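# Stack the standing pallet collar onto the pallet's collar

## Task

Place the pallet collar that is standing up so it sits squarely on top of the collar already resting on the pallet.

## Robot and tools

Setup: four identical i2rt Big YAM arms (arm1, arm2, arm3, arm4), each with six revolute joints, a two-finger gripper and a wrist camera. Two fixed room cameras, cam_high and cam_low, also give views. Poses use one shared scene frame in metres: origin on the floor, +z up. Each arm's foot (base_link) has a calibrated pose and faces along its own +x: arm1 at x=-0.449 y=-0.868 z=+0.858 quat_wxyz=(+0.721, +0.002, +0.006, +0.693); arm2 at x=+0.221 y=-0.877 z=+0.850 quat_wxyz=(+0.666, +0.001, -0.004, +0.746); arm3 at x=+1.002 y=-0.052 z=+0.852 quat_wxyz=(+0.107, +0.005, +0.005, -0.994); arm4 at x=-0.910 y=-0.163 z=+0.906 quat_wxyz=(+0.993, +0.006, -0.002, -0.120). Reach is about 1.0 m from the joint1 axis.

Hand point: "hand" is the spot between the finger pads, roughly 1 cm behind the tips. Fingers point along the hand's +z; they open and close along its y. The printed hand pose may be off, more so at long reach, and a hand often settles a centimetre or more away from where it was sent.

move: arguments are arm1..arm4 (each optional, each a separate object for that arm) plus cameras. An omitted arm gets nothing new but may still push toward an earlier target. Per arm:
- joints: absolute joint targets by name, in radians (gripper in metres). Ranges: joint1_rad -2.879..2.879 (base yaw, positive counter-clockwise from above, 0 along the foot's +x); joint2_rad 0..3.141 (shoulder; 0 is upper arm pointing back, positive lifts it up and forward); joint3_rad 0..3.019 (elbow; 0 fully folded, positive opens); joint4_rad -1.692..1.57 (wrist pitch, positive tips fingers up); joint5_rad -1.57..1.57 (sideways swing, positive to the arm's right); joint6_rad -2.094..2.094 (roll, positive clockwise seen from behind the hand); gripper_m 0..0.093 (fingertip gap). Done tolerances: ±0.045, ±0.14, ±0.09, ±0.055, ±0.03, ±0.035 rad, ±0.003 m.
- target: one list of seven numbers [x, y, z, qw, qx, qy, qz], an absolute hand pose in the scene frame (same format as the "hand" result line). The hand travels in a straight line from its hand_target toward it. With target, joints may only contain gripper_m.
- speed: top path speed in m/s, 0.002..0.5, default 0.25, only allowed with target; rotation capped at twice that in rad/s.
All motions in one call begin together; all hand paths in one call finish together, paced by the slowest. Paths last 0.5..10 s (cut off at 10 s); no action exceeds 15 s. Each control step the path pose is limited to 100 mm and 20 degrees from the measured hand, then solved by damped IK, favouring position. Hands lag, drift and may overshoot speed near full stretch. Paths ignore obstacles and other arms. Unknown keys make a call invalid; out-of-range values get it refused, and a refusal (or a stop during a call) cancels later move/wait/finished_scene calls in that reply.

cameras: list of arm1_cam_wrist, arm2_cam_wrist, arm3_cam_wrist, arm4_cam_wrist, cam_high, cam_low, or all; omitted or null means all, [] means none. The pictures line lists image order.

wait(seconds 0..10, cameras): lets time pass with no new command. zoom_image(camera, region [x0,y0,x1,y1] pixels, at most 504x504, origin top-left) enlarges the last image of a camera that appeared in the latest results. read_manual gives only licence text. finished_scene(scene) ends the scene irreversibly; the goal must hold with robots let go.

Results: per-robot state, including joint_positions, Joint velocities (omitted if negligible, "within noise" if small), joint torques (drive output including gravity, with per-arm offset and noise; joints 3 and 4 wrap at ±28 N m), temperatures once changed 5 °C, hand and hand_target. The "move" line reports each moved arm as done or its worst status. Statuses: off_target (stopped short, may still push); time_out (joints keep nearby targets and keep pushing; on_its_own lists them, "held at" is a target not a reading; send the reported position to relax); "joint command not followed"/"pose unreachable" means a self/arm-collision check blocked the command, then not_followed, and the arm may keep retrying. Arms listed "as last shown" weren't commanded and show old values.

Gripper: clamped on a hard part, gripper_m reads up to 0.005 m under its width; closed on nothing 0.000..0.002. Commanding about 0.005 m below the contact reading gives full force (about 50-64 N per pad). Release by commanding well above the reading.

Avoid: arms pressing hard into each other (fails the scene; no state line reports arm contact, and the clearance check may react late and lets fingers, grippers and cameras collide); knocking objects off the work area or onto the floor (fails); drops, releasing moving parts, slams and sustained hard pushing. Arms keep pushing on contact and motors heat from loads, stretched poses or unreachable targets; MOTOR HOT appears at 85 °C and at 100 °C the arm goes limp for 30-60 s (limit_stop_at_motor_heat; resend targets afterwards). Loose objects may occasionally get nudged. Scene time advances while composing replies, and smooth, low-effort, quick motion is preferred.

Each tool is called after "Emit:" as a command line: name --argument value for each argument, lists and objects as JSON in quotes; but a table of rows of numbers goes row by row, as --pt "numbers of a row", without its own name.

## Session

Emit:
move

Scene clock: 0.00 s.
Joint torques (N m): no reading
Motor temperatures (°C): arm1=[30 38 36 29 31 26 30] | arm2=[31 30 29 30 29 26 28] | arm3=[28 34 36 33 30 26 28] | arm4=[33 30 37 28 29 29 29]
Heat: arm1: hottest joint2_rad 38 °C; arm2: hottest joint1_rad 31 °C; arm3: hottest joint3_rad 36 °C; arm4: hottest joint3_rad 37 °C.
Joint velocities: within noise
arm1.joint_positions: joint1_rad=-0.357 joint2_rad=+0.528 joint3_rad=+1.387 joint4_rad=-1.329 joint5_rad=-0.075 joint6_rad=+0.015 gripper_m=+0.09396
arm1.joint_status: not commanded
arm1.hand: x=-0.3788 y=-0.6786 z=+1.4141 quat_wxyz=(-0.410, +0.482, -0.705, -0.320) (m; scene frame)
arm1.hand_target: x=-0.3801 y=-0.6818 z=+1.4260 quat_wxyz=(-0.420, +0.479, -0.698, -0.327) (m; scene frame)
arm1.hand_status: not commanded
arm2.joint_positions: joint1_rad=+0.299 joint2_rad=+0.645 joint3_rad=+1.463 joint4_rad=-1.149 joint5_rad=-0.251 joint6_rad=+0.486 gripper_m=+0.09396
arm2.joint_status: not commanded
arm2.hand: x=+0.0807 y=-0.6700 z=+1.4633 quat_wxyz=(-0.097, +0.604, -0.540, -0.578) (m; scene frame)
arm2.hand_target: x=+0.0823 y=-0.6737 z=+1.4740 quat_wxyz=(-0.101, +0.600, -0.534, -0.587) (m; scene frame)
arm2.hand_status: not commanded
arm3.joint_positions: joint1_rad=-0.006 joint2_rad=+0.627 joint3_rad=+1.332 joint4_rad=-1.302 joint5_rad=+0.199 joint6_rad=-0.395 gripper_m=+0.09396
arm3.joint_status: not commanded
arm3.hand: x=+0.7498 y=-0.0752 z=+1.3683 quat_wxyz=(+0.134, -0.855, -0.220, +0.451) (m; scene frame)
arm3.hand_target: x=+0.7518 y=-0.0748 z=+1.3800 quat_wxyz=(+0.135, -0.849, -0.217, +0.462) (m; scene frame)
arm3.hand_status: not commanded
arm4.joint_positions: joint1_rad=+0.196 joint2_rad=+0.571 joint3_rad=+1.436 joint4_rad=-1.358 joint5_rad=-0.007 joint6_rad=+0.034 gripper_m=+0.09396
arm4.joint_status: not commanded
arm4.hand: x=-0.7094 y=-0.1781 z=+1.4740 quat_wxyz=(-0.516, -0.035, -0.856, -0.006) (m; scene frame)
arm4.hand_target: x=-0.7127 y=-0.1781 z=+1.4874 quat_wxyz=(-0.529, -0.034, -0.848, -0.006) (m; scene frame)
arm4.hand_status: not commanded
pictures: arm1_cam_wrist, arm2_cam_wrist, arm3_cam_wrist, arm4_cam_wrist, cam_high, cam_low
Images, in order (width x height): arm1_cam_wrist 672x504, arm2_cam_wrist 672x504, arm3_cam_wrist 672x504, arm4_cam_wrist 672x504, cam_high 672x504, cam_low 672x504.

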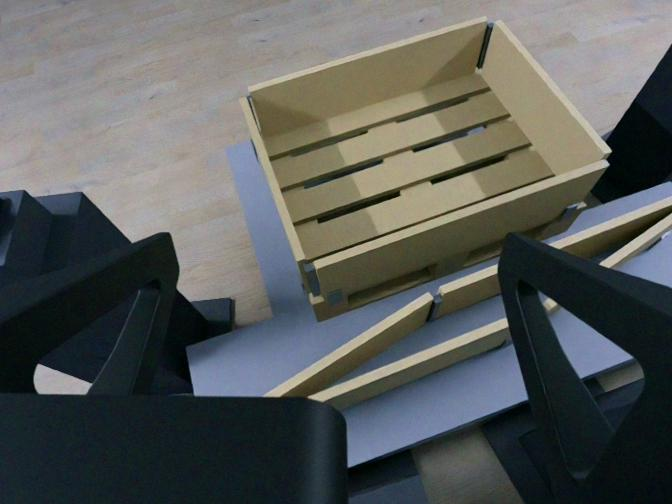

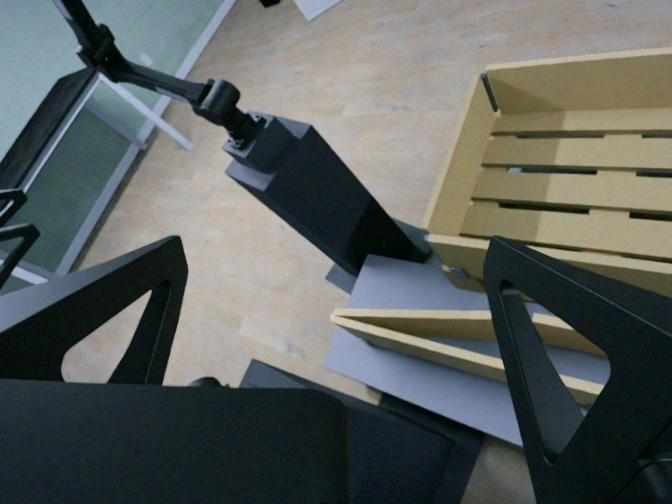

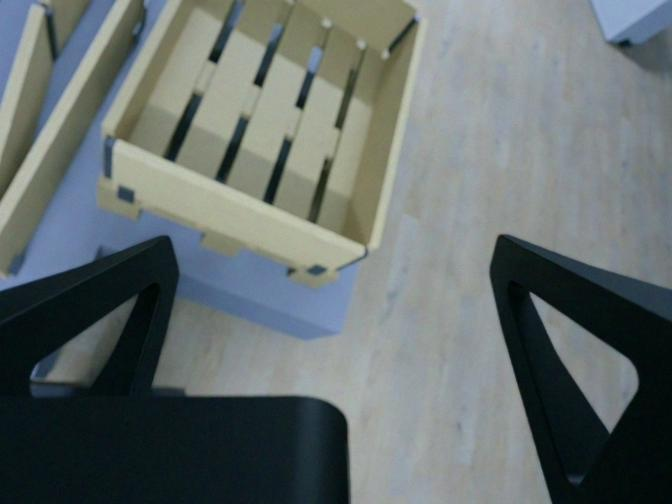

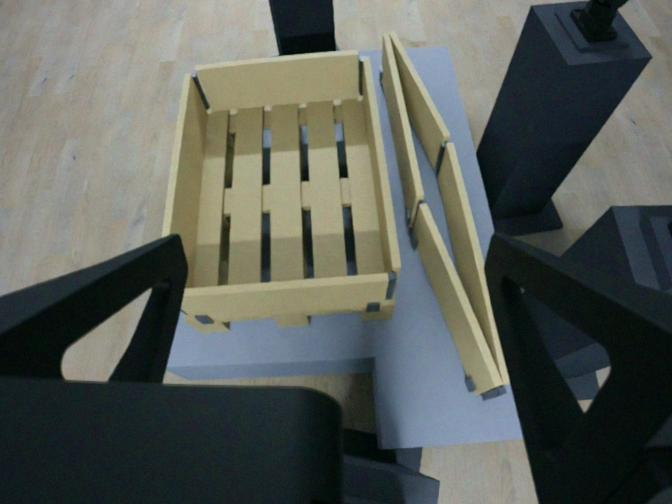

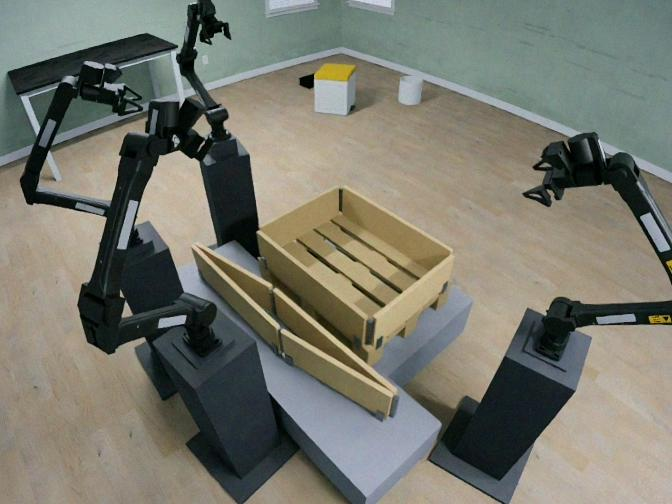

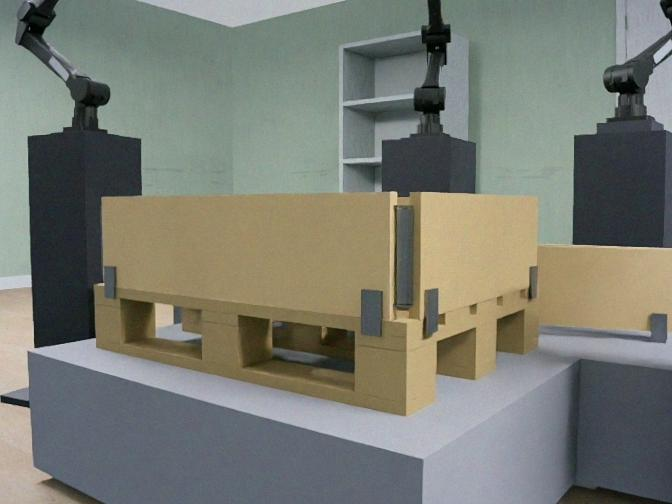

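Emit:
move --arm1 '{"target":[-0.247,-0.525,0.68,0,0,1,0],"speed":0.3}' --arm2 '{"target":[0.024,-0.503,0.68,0,1,0,0],"speed":0.3}' --arm3 '{"target":[0.488,-0.449,0.68,0,0.994,0.113,0],"speed":0.3}' --arm4 '{"target":[-0.432,-0.516,0.68,0,-0.113,0.994,0],"speed":0.3}' --cameras '[]'

Emit:
move --arm1 '{"target":[-0.247,-0.522,0.60,0,0,1,0],"speed":0.2}' --arm2 '{"target":[0.025,-0.497,0.60,0,1,0,0],"speed":0.2}' --arm3 '{"target":[0.488,-0.448,0.60,0,0.994,0.113,0],"speed":0.2}' --arm4 '{"target":[-0.432,-0.516,0.60,0,-0.113,0.994,0],"speed":0.2}'

Scene clock: 15.27 s.
move: arm1 off_target; arm2 off_target; arm3 off_target; arm4 off_target
arm1.hand_status: off_target (0.017 m and 2.5 deg from the pose sent, 0.761 m and 90.4 deg at the start)
arm2.hand_status: off_target (0.013 m and 1.3 deg from the pose sent, 0.803 m and 105.8 deg at the start)
arm3.hand_status: off_target (0.014 m and 0.5 deg from the pose sent, 0.826 m and 58.1 deg at the start)
arm4.hand_status: off_target (0.019 m and 1.3 deg from the pose sent, 0.906 m and 64.3 deg at the start)
pictures: none

Scene clock: 16.63 s.
Joint torques (N m): arm1=[-1.03 -14.21 3.75 0.65 0.05 0.14] | arm2=[-0.15 -16.85 3.59 0.44 -0.28 -0.3] | arm3=[2.37 -21.71 8.43 0.57 0 0.09] | arm4=[0.03 -21.71 7.24 0.85 -0.04 -0.23]
move: arm1 off_target; arm2 done; arm3 off_target; arm4 off_target
arm1.joint_positions: joint1_rad=-0.476 joint2_rad=+2.294 joint3_rad=+0.915 joint4_rad=-0.203 joint5_rad=+0.006 joint6_rad=+1.031 gripper_m=+0.09396
arm1.hand: x=-0.2573 y=-0.5281 z=+0.6023 quat_wxyz=(+0.006, +0.013, -1.000, +0.009) (m; scene frame)
arm1.hand_target: x=-0.2471 y=-0.5223 z=+0.6002 quat_wxyz=(+0.000, +0.000, -1.000, +0.000) (m; scene frame)
arm1.hand_status: off_target (0.012 m and 1.9 deg from the pose sent, 0.085 m and 2.5 deg at the start)
arm2.joint_positions: joint1_rad=+0.372 joint2_rad=+2.303 joint3_rad=+0.993 joint4_rad=-0.278 joint5_rad=-0.004 joint6_rad=-1.077 gripper_m=+0.09397
arm2.hand: x=+0.0266 y=-0.5037 z=+0.6033 quat_wxyz=(+0.005, +1.000, -0.005, +0.004) (m; scene frame)
arm2.hand_target: x=+0.0249 y=-0.4971 z=+0.6001 quat_wxyz=(+0.000, +1.000, +0.000, +0.000) (m; scene frame)
arm2.hand_status: done (0.008 m and 0.9 deg from the pose sent, 0.086 m and 1.3 deg at the start)
arm3.joint_positions: joint1_rad=+0.430 joint2_rad=+2.577 joint3_rad=+1.766 joint4_rad=-0.778 joint5_rad=-0.004 joint6_rad=+0.415 gripper_m=+0.09396
arm3.hand: x=+0.4958 y=-0.4323 z=+0.5960 quat_wxyz=(+0.008, -0.993, -0.115, -0.014) (m; scene frame)
arm3.hand_target: x=+0.4884 y=-0.4478 z=+0.6003 quat_wxyz=(+0.000, -0.994, -0.113, +0.000) (m; scene frame)
arm3.hand_status: off_target (0.018 m and 1.8 deg from the pose sent, 0.082 m and 0.5 deg at the start)
arm4.joint_positions: joint1_rad=-0.393 joint2_rad=+2.630 joint3_rad=+1.599 joint4_rad=-0.593 joint5_rad=+0.014 joint6_rad=-0.854 gripper_m=+0.09396
arm4.hand: x=-0.4511 y=-0.4979 z=+0.5886 quat_wxyz=(+0.020, +0.111, -0.993, -0.018) (m; scene frame)
arm4.hand_target: x=-0.4327 y=-0.5155 z=+0.6008 quat_wxyz=(+0.000, +0.113, -0.994, +0.000) (m; scene frame)
arm4.hand_status: off_target (0.029 m and 3.2 deg from the pose sent, 0.076 m and 1.3 deg at the start)
pictures: arm1_cam_wrist, arm2_cam_wrist, arm3_cam_wrist, arm4_cam_wrist, cam_high, cam_low

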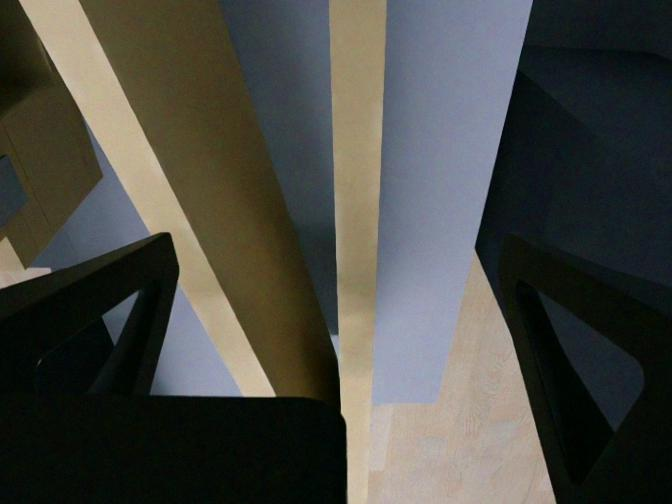

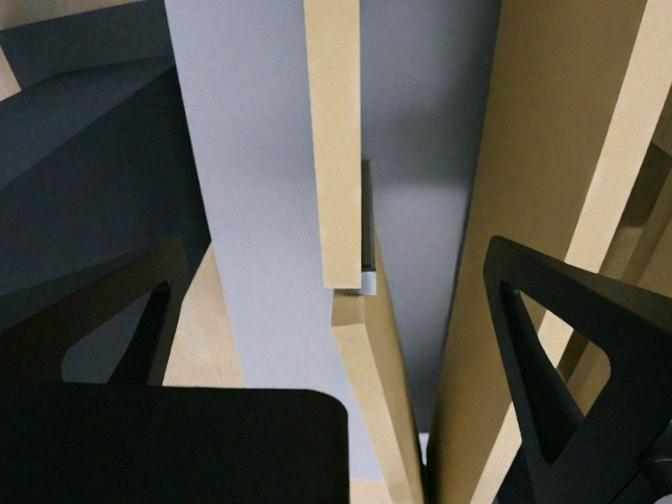

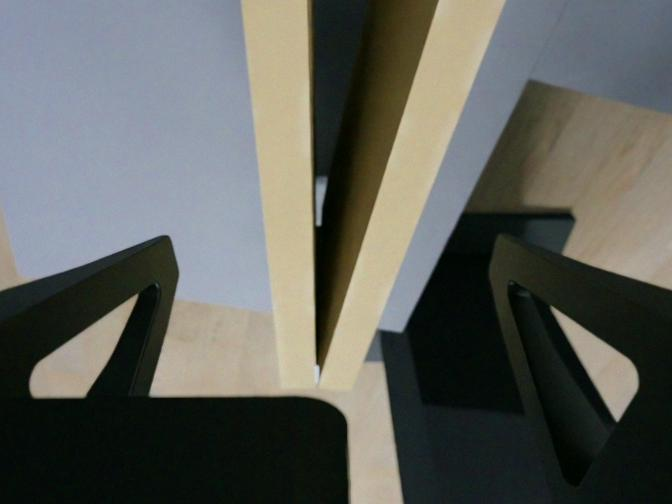

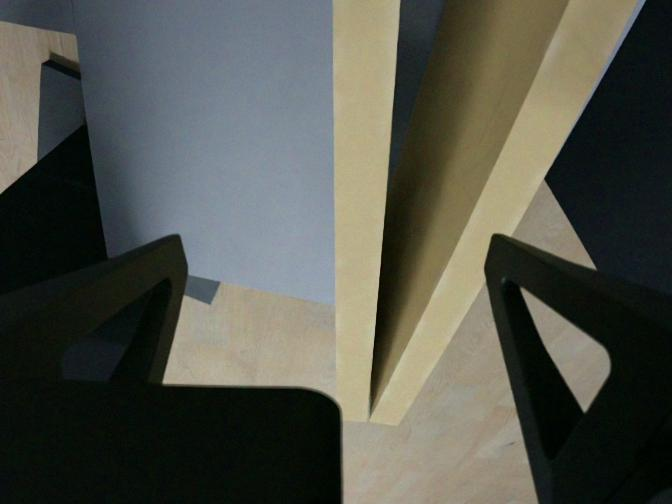

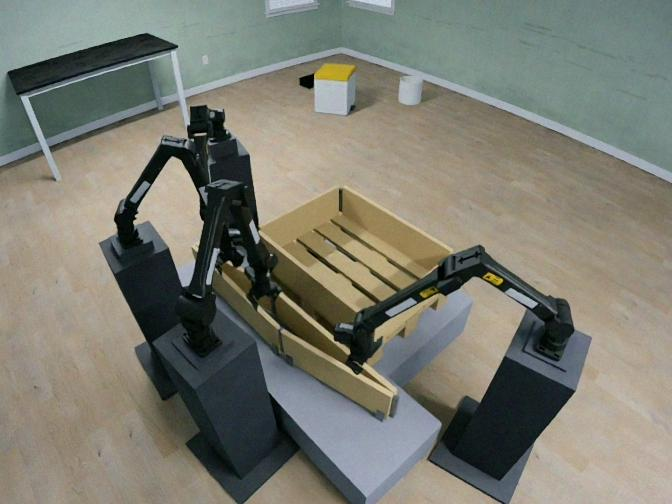

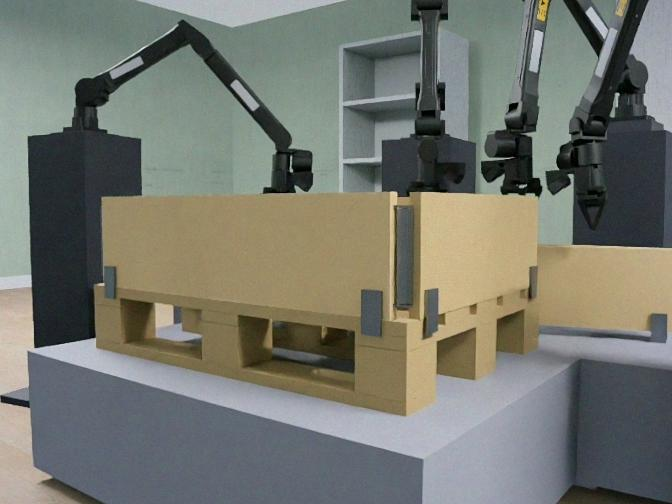

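Emit:
move --arm1 '{"target":[-0.243,-0.534,0.445,0,0,1,0],"speed":0.12,"joints":{"gripper_m":0.08}}' --arm2 '{"target":[0.025,-0.500,0.445,0,1,0,0],"speed":0.12,"joints":{"gripper_m":0.08}}' --arm3 '{"target":[0.488,-0.470,0.448,0,0.994,0.113,0],"speed":0.12,"joints":{"gripper_m":0.065}}' --arm4 '{"target":[-0.435,-0.525,0.448,0,-0.113,0.994,0],"speed":0.12,"joints":{"gripper_m":0.075}}'

Scene clock: 23.73 s.
Joint torques (N m): arm1=[-1.03 -13.57 2.21 0.84 0.07 -0.08] | arm2=[0.26 -16.67 2 0.55 -0.07 -0.25] | arm3=[1.03 -20.01 8.14 0.14 0.13 0.07] | arm4=[-1.26 -16.85 10.1 1.18 0.4 -0.29]
move: arm1 off_target; arm2 off_target; arm3 off_target; arm4 off_target
arm1.joint_positions: joint1_rad=-0.502 joint2_rad=+2.701 joint3_rad=+1.134 joint4_rad=-0.002 joint5_rad=+0.005 joint6_rad=+1.025 gripper_m=+0.08009
arm1.joint_status: all done
arm1.hand: x=-0.2493 y=-0.5322 z=+0.4563 quat_wxyz=(+0.003, +0.003, -1.000, +0.003) (m; scene frame)
arm1.hand_target: x=-0.2433 y=-0.5339 z=+0.4455 quat_wxyz=(+0.000, +0.000, -1.000, +0.000) (m; scene frame)
arm1.hand_status: off_target (0.013 m and 0.6 deg from the pose sent, 0.158 m and 1.9 deg at the start)
arm2.joint_positions: joint1_rad=+0.372 joint2_rad=+2.697 joint3_rad=+1.218 joint4_rad=-0.091 joint5_rad=-0.015 joint6_rad=-1.086 gripper_m=+0.08007
arm2.joint_status: all done
arm2.hand: x=+0.0216 y=-0.4961 z=+0.4573 quat_wxyz=(-0.001, +1.000, +0.000, -0.005) (m; scene frame)
arm2.hand_target: x=+0.0241 y=-0.5007 z=+0.4454 quat_wxyz=(+0.001, +1.000, +0.004, -0.003) (m; scene frame)
arm2.hand_status: off_target (0.013 m and 0.6 deg from the pose sent, 0.158 m and 0.9 deg at the start)
arm3.joint_positions: joint1_rad=+0.473 joint2_rad=+2.914 joint3_rad=+2.097 joint4_rad=-0.718 joint5_rad=-0.007 joint6_rad=+0.453 gripper_m=+0.06502
arm3.joint_status: all done
arm3.hand: x=+0.4837 y=-0.4779 z=+0.4679 quat_wxyz=(-0.008, -0.993, -0.117, +0.008) (m; scene frame)
arm3.hand_target: x=+0.4885 y=-0.4696 z=+0.4488 quat_wxyz=(+0.000, -0.994, -0.108, +0.000) (m; scene frame)
arm3.hand_status: off_target (0.022 m and 1.4 deg from the pose sent, 0.153 m and 1.8 deg at the start)
arm4.joint_positions: joint1_rad=-0.397 joint2_rad=+2.922 joint3_rad=+1.865 joint4_rad=-0.536 joint5_rad=-0.009 joint6_rad=-0.863 gripper_m=+0.07500
arm4.joint_status: all done
arm4.hand: x=-0.4335 y=-0.5068 z=+0.4731 quat_wxyz=(+0.001, +0.113, -0.993, -0.017) (m; scene frame)
arm4.hand_target: x=-0.4356 y=-0.5221 z=+0.4503 quat_wxyz=(-0.004, +0.112, -0.994, -0.004) (m; scene frame)
arm4.hand_status: off_target (0.031 m and 1.9 deg from the pose sent, 0.144 m and 3.2 deg at the start)
pictures: arm1_cam_wrist, arm2_cam_wrist, arm3_cam_wrist, arm4_cam_wrist, cam_high, cam_low

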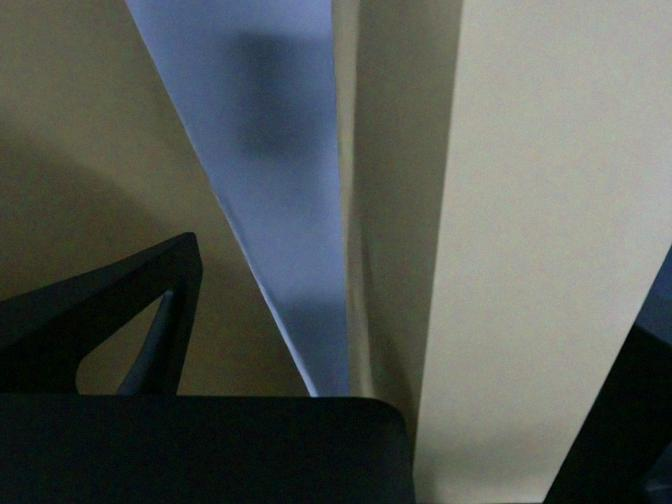

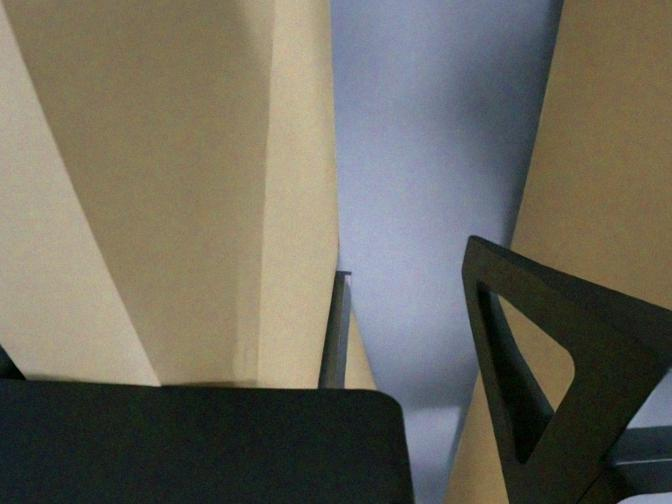

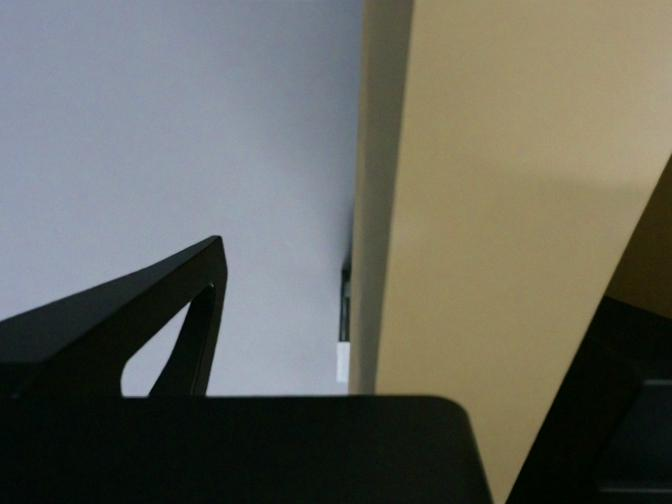

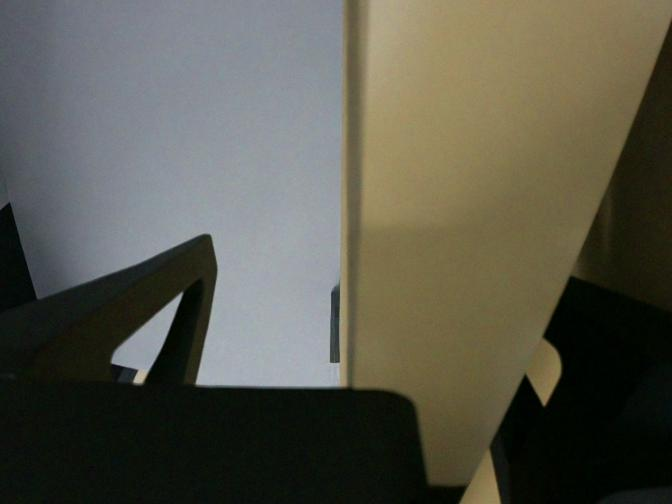

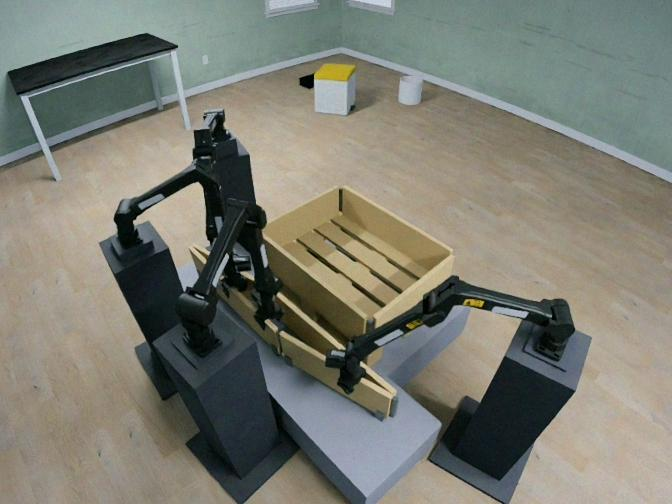

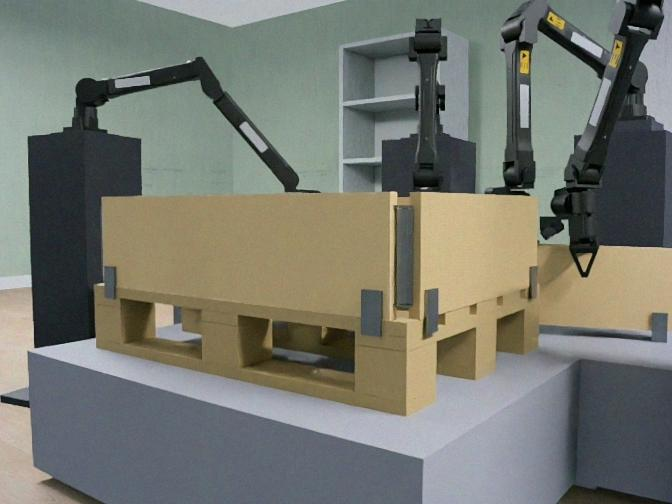

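Emit:
move --arm1 '{"joints":{"gripper_m":0.03}}' --arm2 '{"joints":{"gripper_m":0.03}}' --arm3 '{"joints":{"gripper_m":0.03}}' --arm4 '{"joints":{"gripper_m":0.03}}' --cameras '[]'

Emit:
move --arm1 '{"joints":{"gripper_m":0.01}}' --arm2 '{"joints":{"gripper_m":0.01}}' --arm3 '{"joints":{"gripper_m":0.01}}' --arm4 '{"joints":{"gripper_m":0.01}}'

Scene clock: 28.27 s.
move: arm1 done; arm2 done; arm3 done; arm4 done
arm1.joint_status: all done
arm2.joint_status: all done
arm3.joint_status: all done
arm4.joint_status: all done
pictures: none

Scene clock: 28.87 s.
Joint torques (N m): arm1=[-0.85 -13.45 2.7 0.8 -0.23 0.23] | arm2=[-0.73 -16.32 3.37 0.25 0.03 0.07] | arm3=[2.08 -20.01 8.12 0.69 -0.34 0.05] | arm4=[-1.49 -18.02 7.34 1.47 0.74 -0.24]
move: arm1 off_target; arm2 off_target; arm3 off_target; arm4 off_target
arm1.joint_positions: joint1_rad=-0.505 joint2_rad=+2.701 joint3_rad=+1.127 joint4_rad=+0.000 joint5_rad=+0.023 joint6_rad=+0.994 gripper_m=+0.01862
arm1.joint_status: gripper_m off_target (ended at +0.01865, target +0.01000)
arm1.hand: x=-0.2478 y=-0.5379 z=+0.4562 quat_wxyz=(-0.003, +0.017, -1.000, +0.010) (m; scene frame)
arm2.joint_positions: joint1_rad=+0.385 joint2_rad=+2.697 joint3_rad=+1.199 joint4_rad=-0.081 joint5_rad=-0.012 joint6_rad=-1.120 gripper_m=+0.01999
arm2.joint_status: gripper_m off_target (ended at +0.02002, target +0.01000)
arm2.hand: x=+0.0215 y=-0.5066 z=+0.4566 quat_wxyz=(+0.003, +1.000, +0.024, -0.001) (m; scene frame)
arm3.joint_positions: joint1_rad=+0.461 joint2_rad=+2.916 joint3_rad=+2.097 joint4_rad=-0.736 joint5_rad=+0.016 joint6_rad=+0.455 gripper_m=+0.01975
arm3.joint_status: gripper_m off_target (ended at +0.01977, target +0.01000)
arm3.hand: x=+0.4799 y=-0.4653 z=+0.4672 quat_wxyz=(+0.007, -0.994, -0.110, +0.006) (m; scene frame)
arm4.joint_positions: joint1_rad=-0.395 joint2_rad=+2.935 joint3_rad=+1.899 joint4_rad=-0.544 joint5_rad=-0.018 joint6_rad=-0.868 gripper_m=+0.01913
arm4.joint_status: gripper_m off_target (ended at +0.01916, target +0.01000)
arm4.hand: x=-0.4232 y=-0.5107 z=+0.4725 quat_wxyz=(-0.007, +0.116, -0.993, -0.015) (m; scene frame)
pictures: arm1_cam_wrist, arm2_cam_wrist, arm3_cam_wrist, arm4_cam_wrist, cam_high, cam_low

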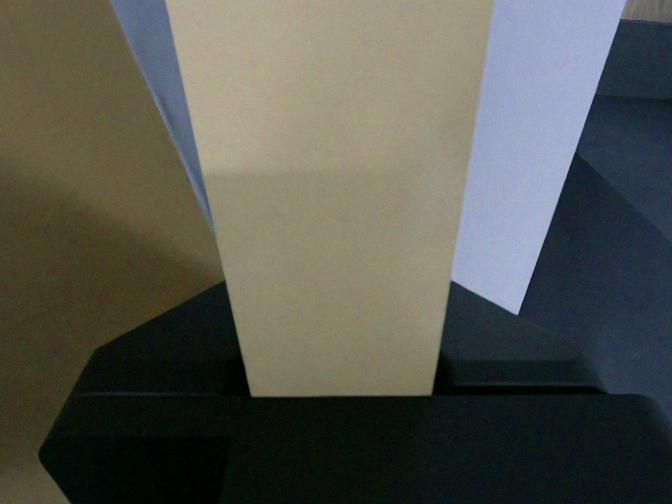

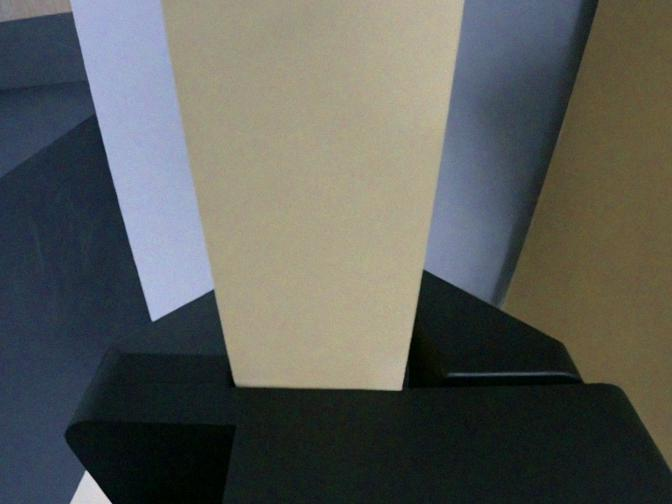

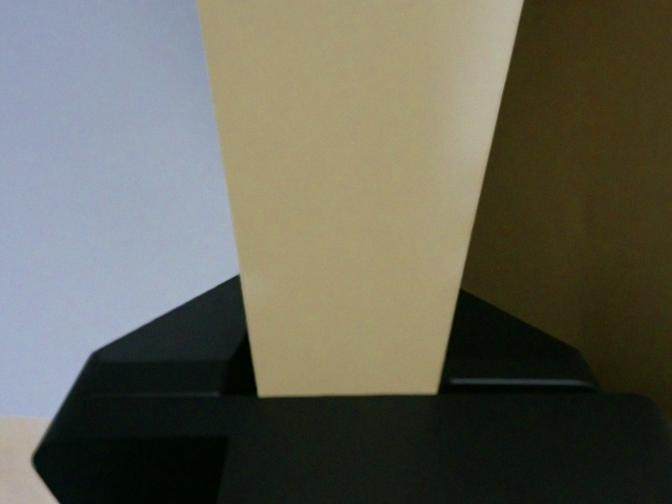

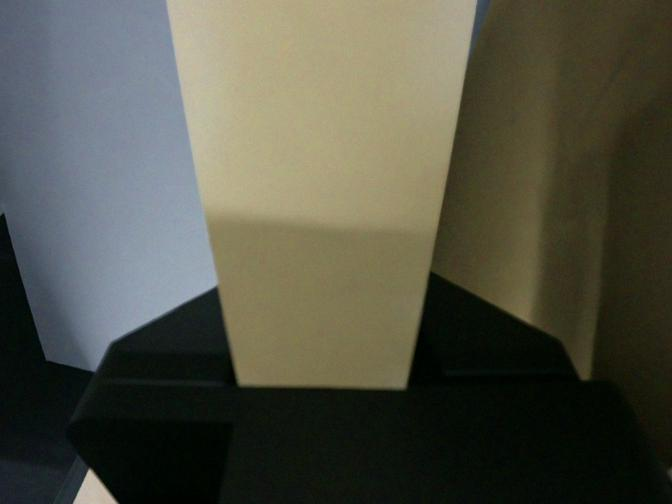

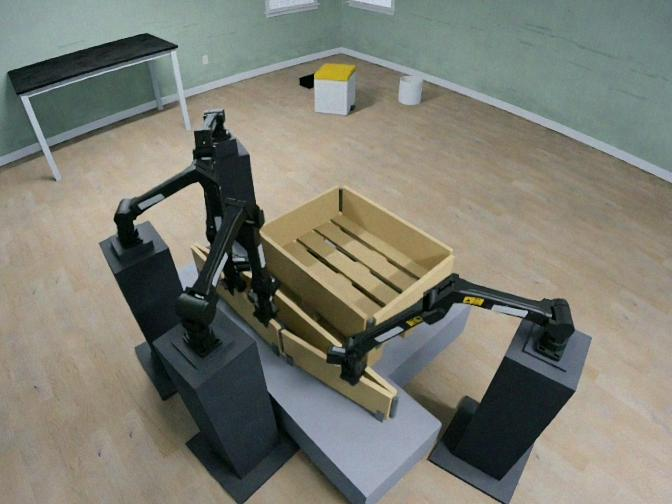

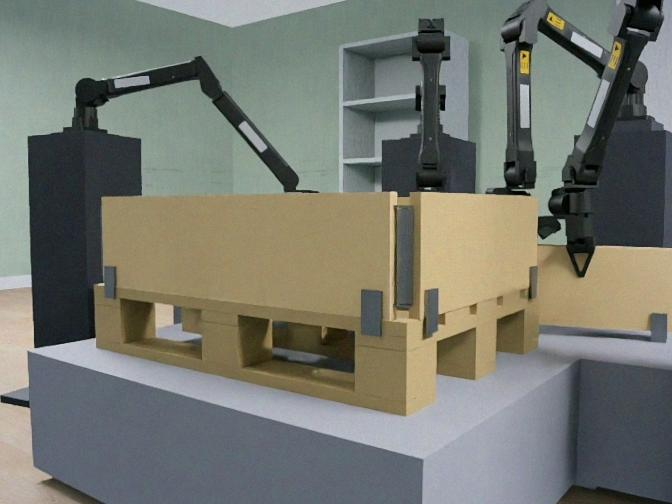

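Emit:
move --arm1 '{"target":[-0.241,-0.520,0.925,0,0,1,0],"speed":0.12}' --arm2 '{"target":[0.022,-0.488,0.92,0,1,0,0],"speed":0.12}' --arm3 '{"target":[0.482,-0.466,0.95,0,0.994,0.113,0],"speed":0.12}' --arm4 '{"target":[-0.420,-0.517,0.942,0,-0.113,0.994,0],"speed":0.12}'

Scene clock: 43.20 s.
Joint torques (N m): arm1=[1.03 -17.2 16.21 -3.58 -0.72 0.47] | arm2=[-1.44 -18.61 14.28 -3.11 0.71 0.19] | arm3=[1.85 -28.81 14.24 -3.82 0.07 -0.21] | arm4=[0.79 -24.41 14.22 -3.14 -0.09 -0.17]
Motor temperatures (°C): arm1=[30 40 38 29 31 26 31] | arm2=[30 33 30 30 29 26 29] | arm3=[28 39 41 33 29 26 29] | arm4=[33 34 41 28 29 29 30]
Heat: arm1: hottest joint2_rad 40 °C; arm2: hottest joint2_rad 33 °C; arm3: hottest joint3_rad 41 °C; arm4: hottest joint3_rad 41 °C.
move: arm1 off_target; arm2 off_target; arm3 off_target; arm4 off_target
arm1.joint_positions: joint1_rad=-0.509 joint2_rad=+1.596 joint3_rad=+0.891 joint4_rad=-0.916 joint5_rad=+0.028 joint6_rad=+0.989 gripper_m=+0.01862
arm1.hand: x=-0.2482 y=-0.5482 z=+0.8682 quat_wxyz=(+0.007, +0.018, -0.999, +0.031) (m; scene frame)
arm1.hand_target: x=-0.2402 y=-0.5200 z=+0.9223 quat_wxyz=(-0.004, +0.001, -1.000, -0.008) (m; scene frame)
arm1.hand_status: off_target (0.064 m and 4.2 deg from the pose sent, 0.469 m and 2.3 deg at the start)
arm2.joint_positions: joint1_rad=+0.381 joint2_rad=+1.662 joint3_rad=+1.001 joint4_rad=-0.950 joint5_rad=-0.038 joint6_rad=-1.140 gripper_m=+0.01981
arm2.hand: x=+0.0191 y=-0.5137 z=+0.8727 quat_wxyz=(+0.023, +0.999, +0.031, -0.006) (m; scene frame)
arm2.hand_target: x=+0.0199 y=-0.4886 z=+0.9186 quat_wxyz=(-0.004, +1.000, +0.001, -0.009) (m; scene frame)
arm2.hand_status: off_target (0.054 m and 4.5 deg from the pose sent, 0.464 m and 2.7 deg at the start)
arm3.joint_positions: joint1_rad=+0.450 joint2_rad=+2.211 joint3_rad=+1.886 joint4_rad=-1.244 joint5_rad=-0.014 joint6_rad=+0.460 gripper_m=+0.01996
arm3.hand: x=+0.4803 y=-0.4642 z=+0.8682 quat_wxyz=(-0.001, -0.995, -0.102, -0.008) (m; scene frame)
arm3.hand_target: x=+0.4812 y=-0.4685 z=+0.9460 quat_wxyz=(-0.010, -0.994, -0.113, +0.007) (m; scene frame)
arm3.hand_status: off_target (0.082 m and 1.5 deg from the pose sent, 0.483 m and 1.2 deg at the start; pose on its path clipped on 11 of 146 steps)
arm4.joint_positions: joint1_rad=-0.384 joint2_rad=+2.096 joint3_rad=+1.543 joint4_rad=-1.022 joint5_rad=+0.026 joint6_rad=-0.842 gripper_m=+0.01934
arm4.hand: x=-0.4305 y=-0.5141 z=+0.8828 quat_wxyz=(+0.007, +0.109, -0.994, +0.003) (m; scene frame)
arm4.hand_target: x=-0.4197 y=-0.5197 z=+0.9402 quat_wxyz=(-0.004, +0.113, -0.994, +0.011) (m; scene frame)
arm4.hand_status: off_target (0.060 m and 1.0 deg from the pose sent, 0.470 m and 2.0 deg at the start)
pictures: arm1_cam_wrist, arm2_cam_wrist, arm3_cam_wrist, arm4_cam_wrist, cam_high, cam_low

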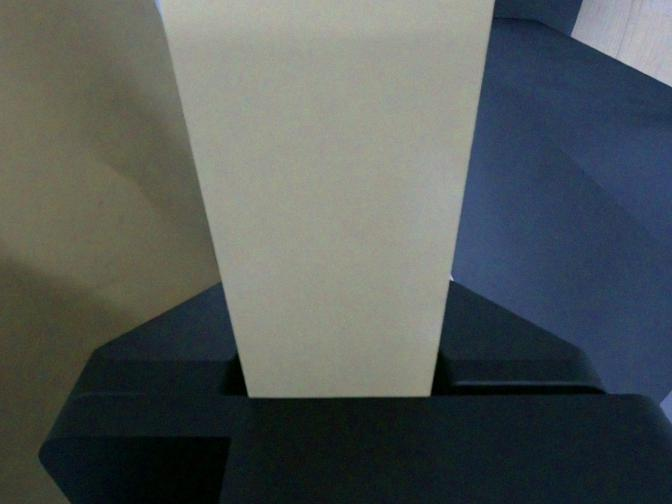

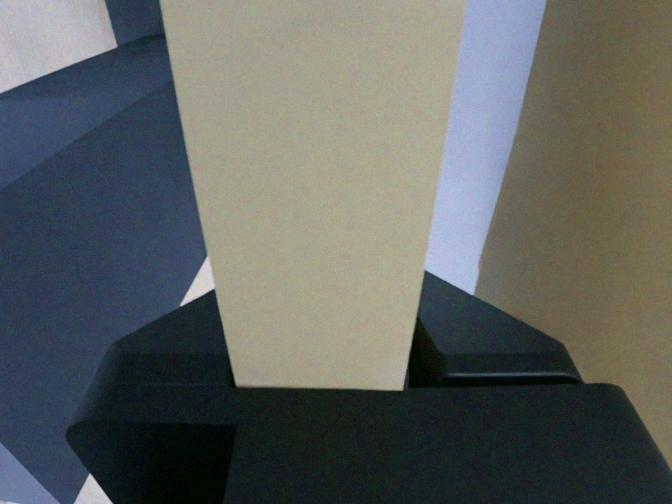

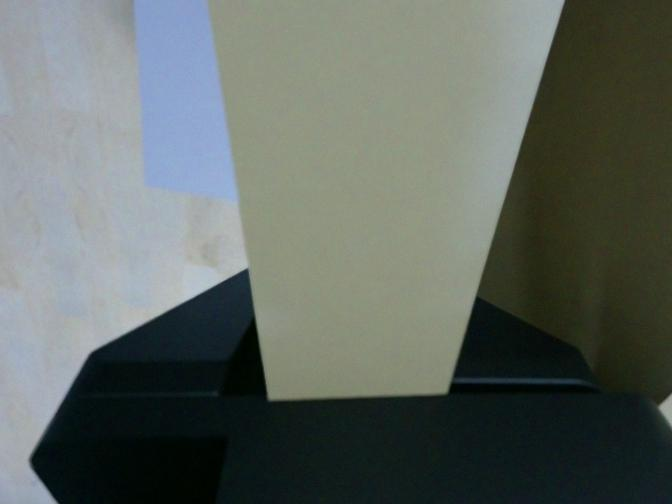

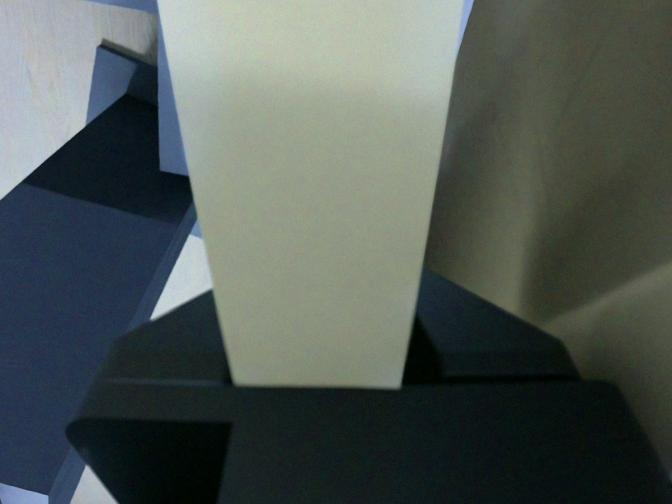

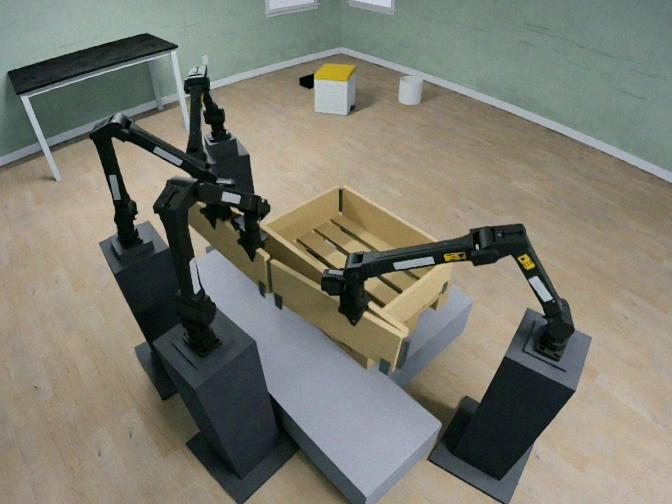

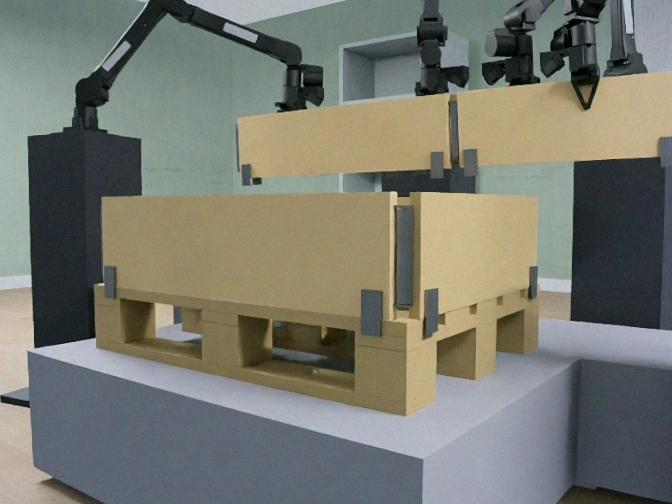

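Emit:
move --arm1 '{"target":[-0.172,-0.465,0.925,0,0,1,0],"speed":0.1}' --arm2 '{"target":[0.093,-0.455,0.92,0,1,0,0],"speed":0.1}' --arm3 '{"target":[0.499,-0.287,0.968,0,0.954,0.301,0],"speed":0.1}' --arm4 '{"target":[-0.398,-0.358,0.945,0,-0.301,0.954,0],"speed":0.1}' --cameras '["cam_high","cam_low"]'

Scene clock: 50.57 s.
Joint torques (N m): arm1=[0.44 -17.44 15.6 -2.35 -0.95 0.08] | arm2=[-0.32 -16.91 12.52 -1.78 0.43 -0.14] | arm3=[0.44 -28.69 9.83 -2.3 0.08 -0.29] | arm4=[1.2 -25 8.88 -2.32 -0.46 -0.28]
move: arm1 off_target; arm2 off_target; arm3 off_target; arm4 off_target
arm1.joint_positions: joint1_rad=-0.565 joint2_rad=+1.756 joint3_rad=+1.165 joint4_rad=-1.020 joint5_rad=+0.035 joint6_rad=+0.966 gripper_m=+0.01863
arm1.hand: x=-0.1799 y=-0.4886 z=+0.8845 quat_wxyz=(+0.002, +0.001, -1.000, +0.029) (m; scene frame)
arm1.hand_target: x=-0.1729 y=-0.4669 z=+0.9248 quat_wxyz=(-0.001, +0.000, -1.000, -0.001) (m; scene frame)
arm1.hand_status: off_target (0.047 m and 3.4 deg from the pose sent, 0.126 m and 4.2 deg at the start)
arm2.joint_positions: joint1_rad=+0.188 joint2_rad=+1.653 joint3_rad=+1.044 joint4_rad=-1.003 joint5_rad=-0.017 joint6_rad=-1.282 gripper_m=+0.01974
arm2.hand: x=+0.0935 y=-0.4730 z=+0.8903 quat_wxyz=(+0.019, +1.000, +0.006, +0.000) (m; scene frame)
arm2.hand_target: x=+0.0938 y=-0.4556 z=+0.9197 quat_wxyz=(-0.002, +1.000, +0.000, +0.001) (m; scene frame)
arm2.hand_status: off_target (0.035 m and 2.2 deg from the pose sent, 0.106 m and 4.5 deg at the start)
arm3.joint_positions: joint1_rad=+0.232 joint2_rad=+1.957 joint3_rad=+1.500 joint4_rad=-1.178 joint5_rad=-0.007 joint6_rad=-0.156 gripper_m=+0.02002
arm3.hand: x=+0.5023 y=-0.2928 z=+0.8867 quat_wxyz=(+0.005, -0.954, -0.296, -0.038) (m; scene frame)
arm3.hand_target: x=+0.5001 y=-0.2864 z=+0.9617 quat_wxyz=(+0.001, -0.954, -0.301, +0.001) (m; scene frame)
arm3.hand_status: off_target (0.082 m and 4.4 deg from the pose sent, 0.204 m and 23.3 deg at the start)
arm4.joint_positions: joint1_rad=-0.122 joint2_rad=+2.000 joint3_rad=+1.400 joint4_rad=-0.988 joint5_rad=+0.023 joint6_rad=-0.950 gripper_m=+0.01963
arm4.hand: x=-0.3953 y=-0.3623 z=+0.8919 quat_wxyz=(+0.010, +0.290, -0.957, -0.001) (m; scene frame)
arm4.hand_target: x=-0.3972 y=-0.3579 z=+0.9414 quat_wxyz=(-0.002, +0.301, -0.954, +0.001) (m; scene frame)
arm4.hand_status: off_target (0.053 m and 1.7 deg from the pose sent, 0.171 m and 22.6 deg at the start)
pictures: cam_high, cam_low

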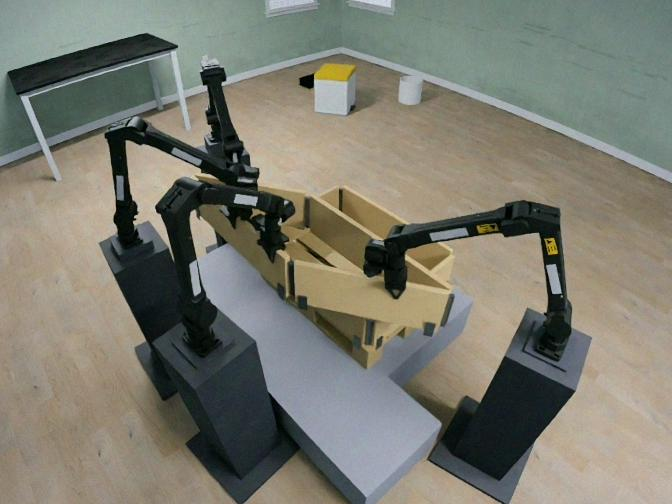

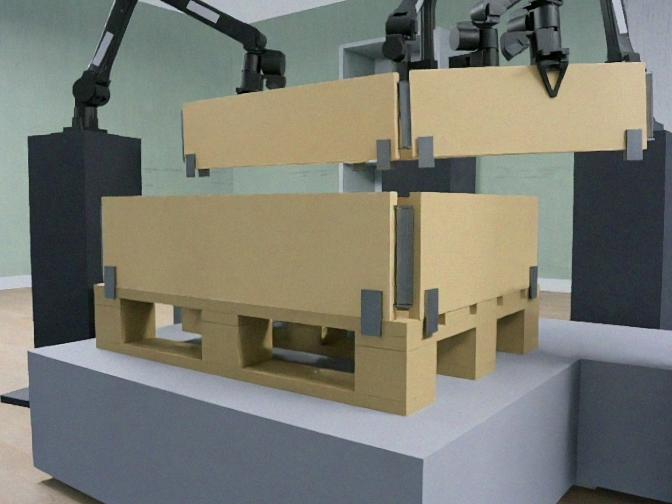

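Emit:
move --arm1 '{"target":[-0.037,-0.357,0.918,0,0,1,0],"speed":0.1}' --arm2 '{"target":[0.222,-0.361,0.912,0,1,0,0],"speed":0.1}' --arm3 '{"target":[0.496,-0.076,0.978,0,0.857,0.515,0],"speed":0.1}' --arm4 '{"target":[-0.349,-0.159,0.953,0,-0.515,0.857,0],"speed":0.1}' --cameras '["cam_high","cam_low"]'

Scene clock: 57.90 s.
Joint torques (N m): arm1=[-1.26 -20.84 18.55 -1.44 -1.16 -0.4] | arm2=[-0.32 -18.78 11.69 -1.01 -0.13 -0.42] | arm3=[0.32 -28.63 10.09 -2.48 -0.59 -0.51] | arm4=[0.73 -25.93 10.97 -3.58 -0.98 -0.46]
move: arm1 off_target; arm2 off_target; arm3 off_target; arm4 off_target
arm1.joint_positions: joint1_rad=-0.621 joint2_rad=+2.131 joint3_rad=+1.772 joint4_rad=-1.254 joint5_rad=+0.043 joint6_rad=+0.943 gripper_m=+0.01859
arm1.hand: x=-0.0584 y=-0.3766 z=+0.8862 quat_wxyz=(+0.001, -0.015, -0.999, +0.032) (m; scene frame)
arm1.hand_target: x=-0.0386 y=-0.3594 z=+0.9189 quat_wxyz=(-0.003, -0.004, -1.000, -0.001) (m; scene frame)
arm1.hand_status: off_target (0.043 m and 4.1 deg from the pose sent, 0.197 m and 3.4 deg at the start)
arm2.joint_positions: joint1_rad=-0.107 joint2_rad=+1.821 joint3_rad=+1.288 joint4_rad=-1.068 joint5_rad=+0.008 joint6_rad=-1.537 gripper_m=+0.01952
arm2.hand: x=+0.2202 y=-0.3739 z=+0.8939 quat_wxyz=(+0.011, +1.000, -0.014, +0.006) (m; scene frame)
arm2.hand_target: x=+0.2240 y=-0.3612 z=+0.9121 quat_wxyz=(-0.001, +1.000, -0.005, +0.006) (m; scene frame)
arm2.hand_status: off_target (0.022 m and 2.2 deg from the pose sent, 0.172 m and 2.2 deg at the start)
arm3.joint_positions: joint1_rad=-0.160 joint2_rad=+1.853 joint3_rad=+1.335 joint4_rad=-1.141 joint5_rad=+0.019 joint6_rad=-0.996 gripper_m=+0.01998
arm3.hand: x=+0.4998 y=-0.0761 z=+0.8884 quat_wxyz=(-0.009, -0.864, -0.501, -0.050) (m; scene frame)
arm3.hand_target: x=+0.4974 y=-0.0736 z=+0.9699 quat_wxyz=(+0.008, -0.857, -0.516, -0.002) (m; scene frame)
arm3.hand_status: off_target (0.090 m and 6.1 deg from the pose sent, 0.235 m and 27.9 deg at the start)
arm4.joint_positions: joint1_rad=+0.249 joint2_rad=+2.032 joint3_rad=+1.428 joint4_rad=-0.979 joint5_rad=+0.036 joint6_rad=-1.032 gripper_m=+0.01953
arm4.hand: x=-0.3475 y=-0.1644 z=+0.8863 quat_wxyz=(+0.009, +0.497, -0.868, +0.009) (m; scene frame)
arm4.hand_target: x=-0.3484 y=-0.1587 z=+0.9486 quat_wxyz=(-0.004, +0.515, -0.857, +0.002) (m; scene frame)
arm4.hand_status: off_target (0.067 m and 2.8 deg from the pose sent, 0.217 m and 28.3 deg at the start)
pictures: cam_high, cam_low

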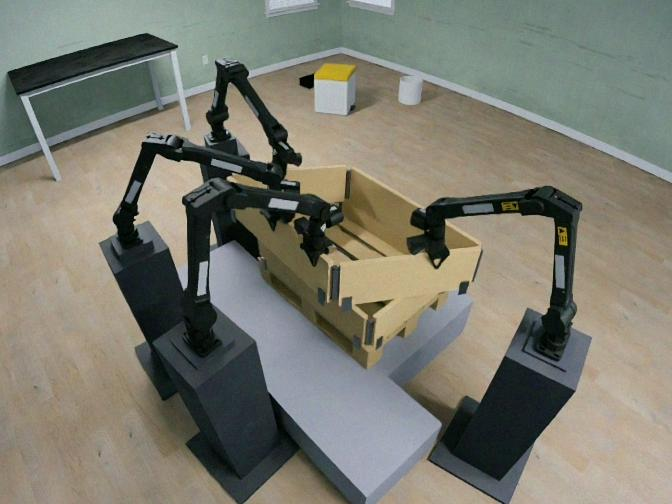

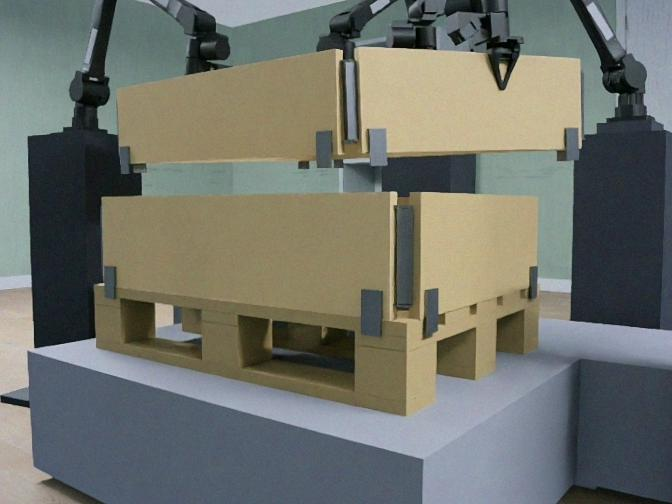

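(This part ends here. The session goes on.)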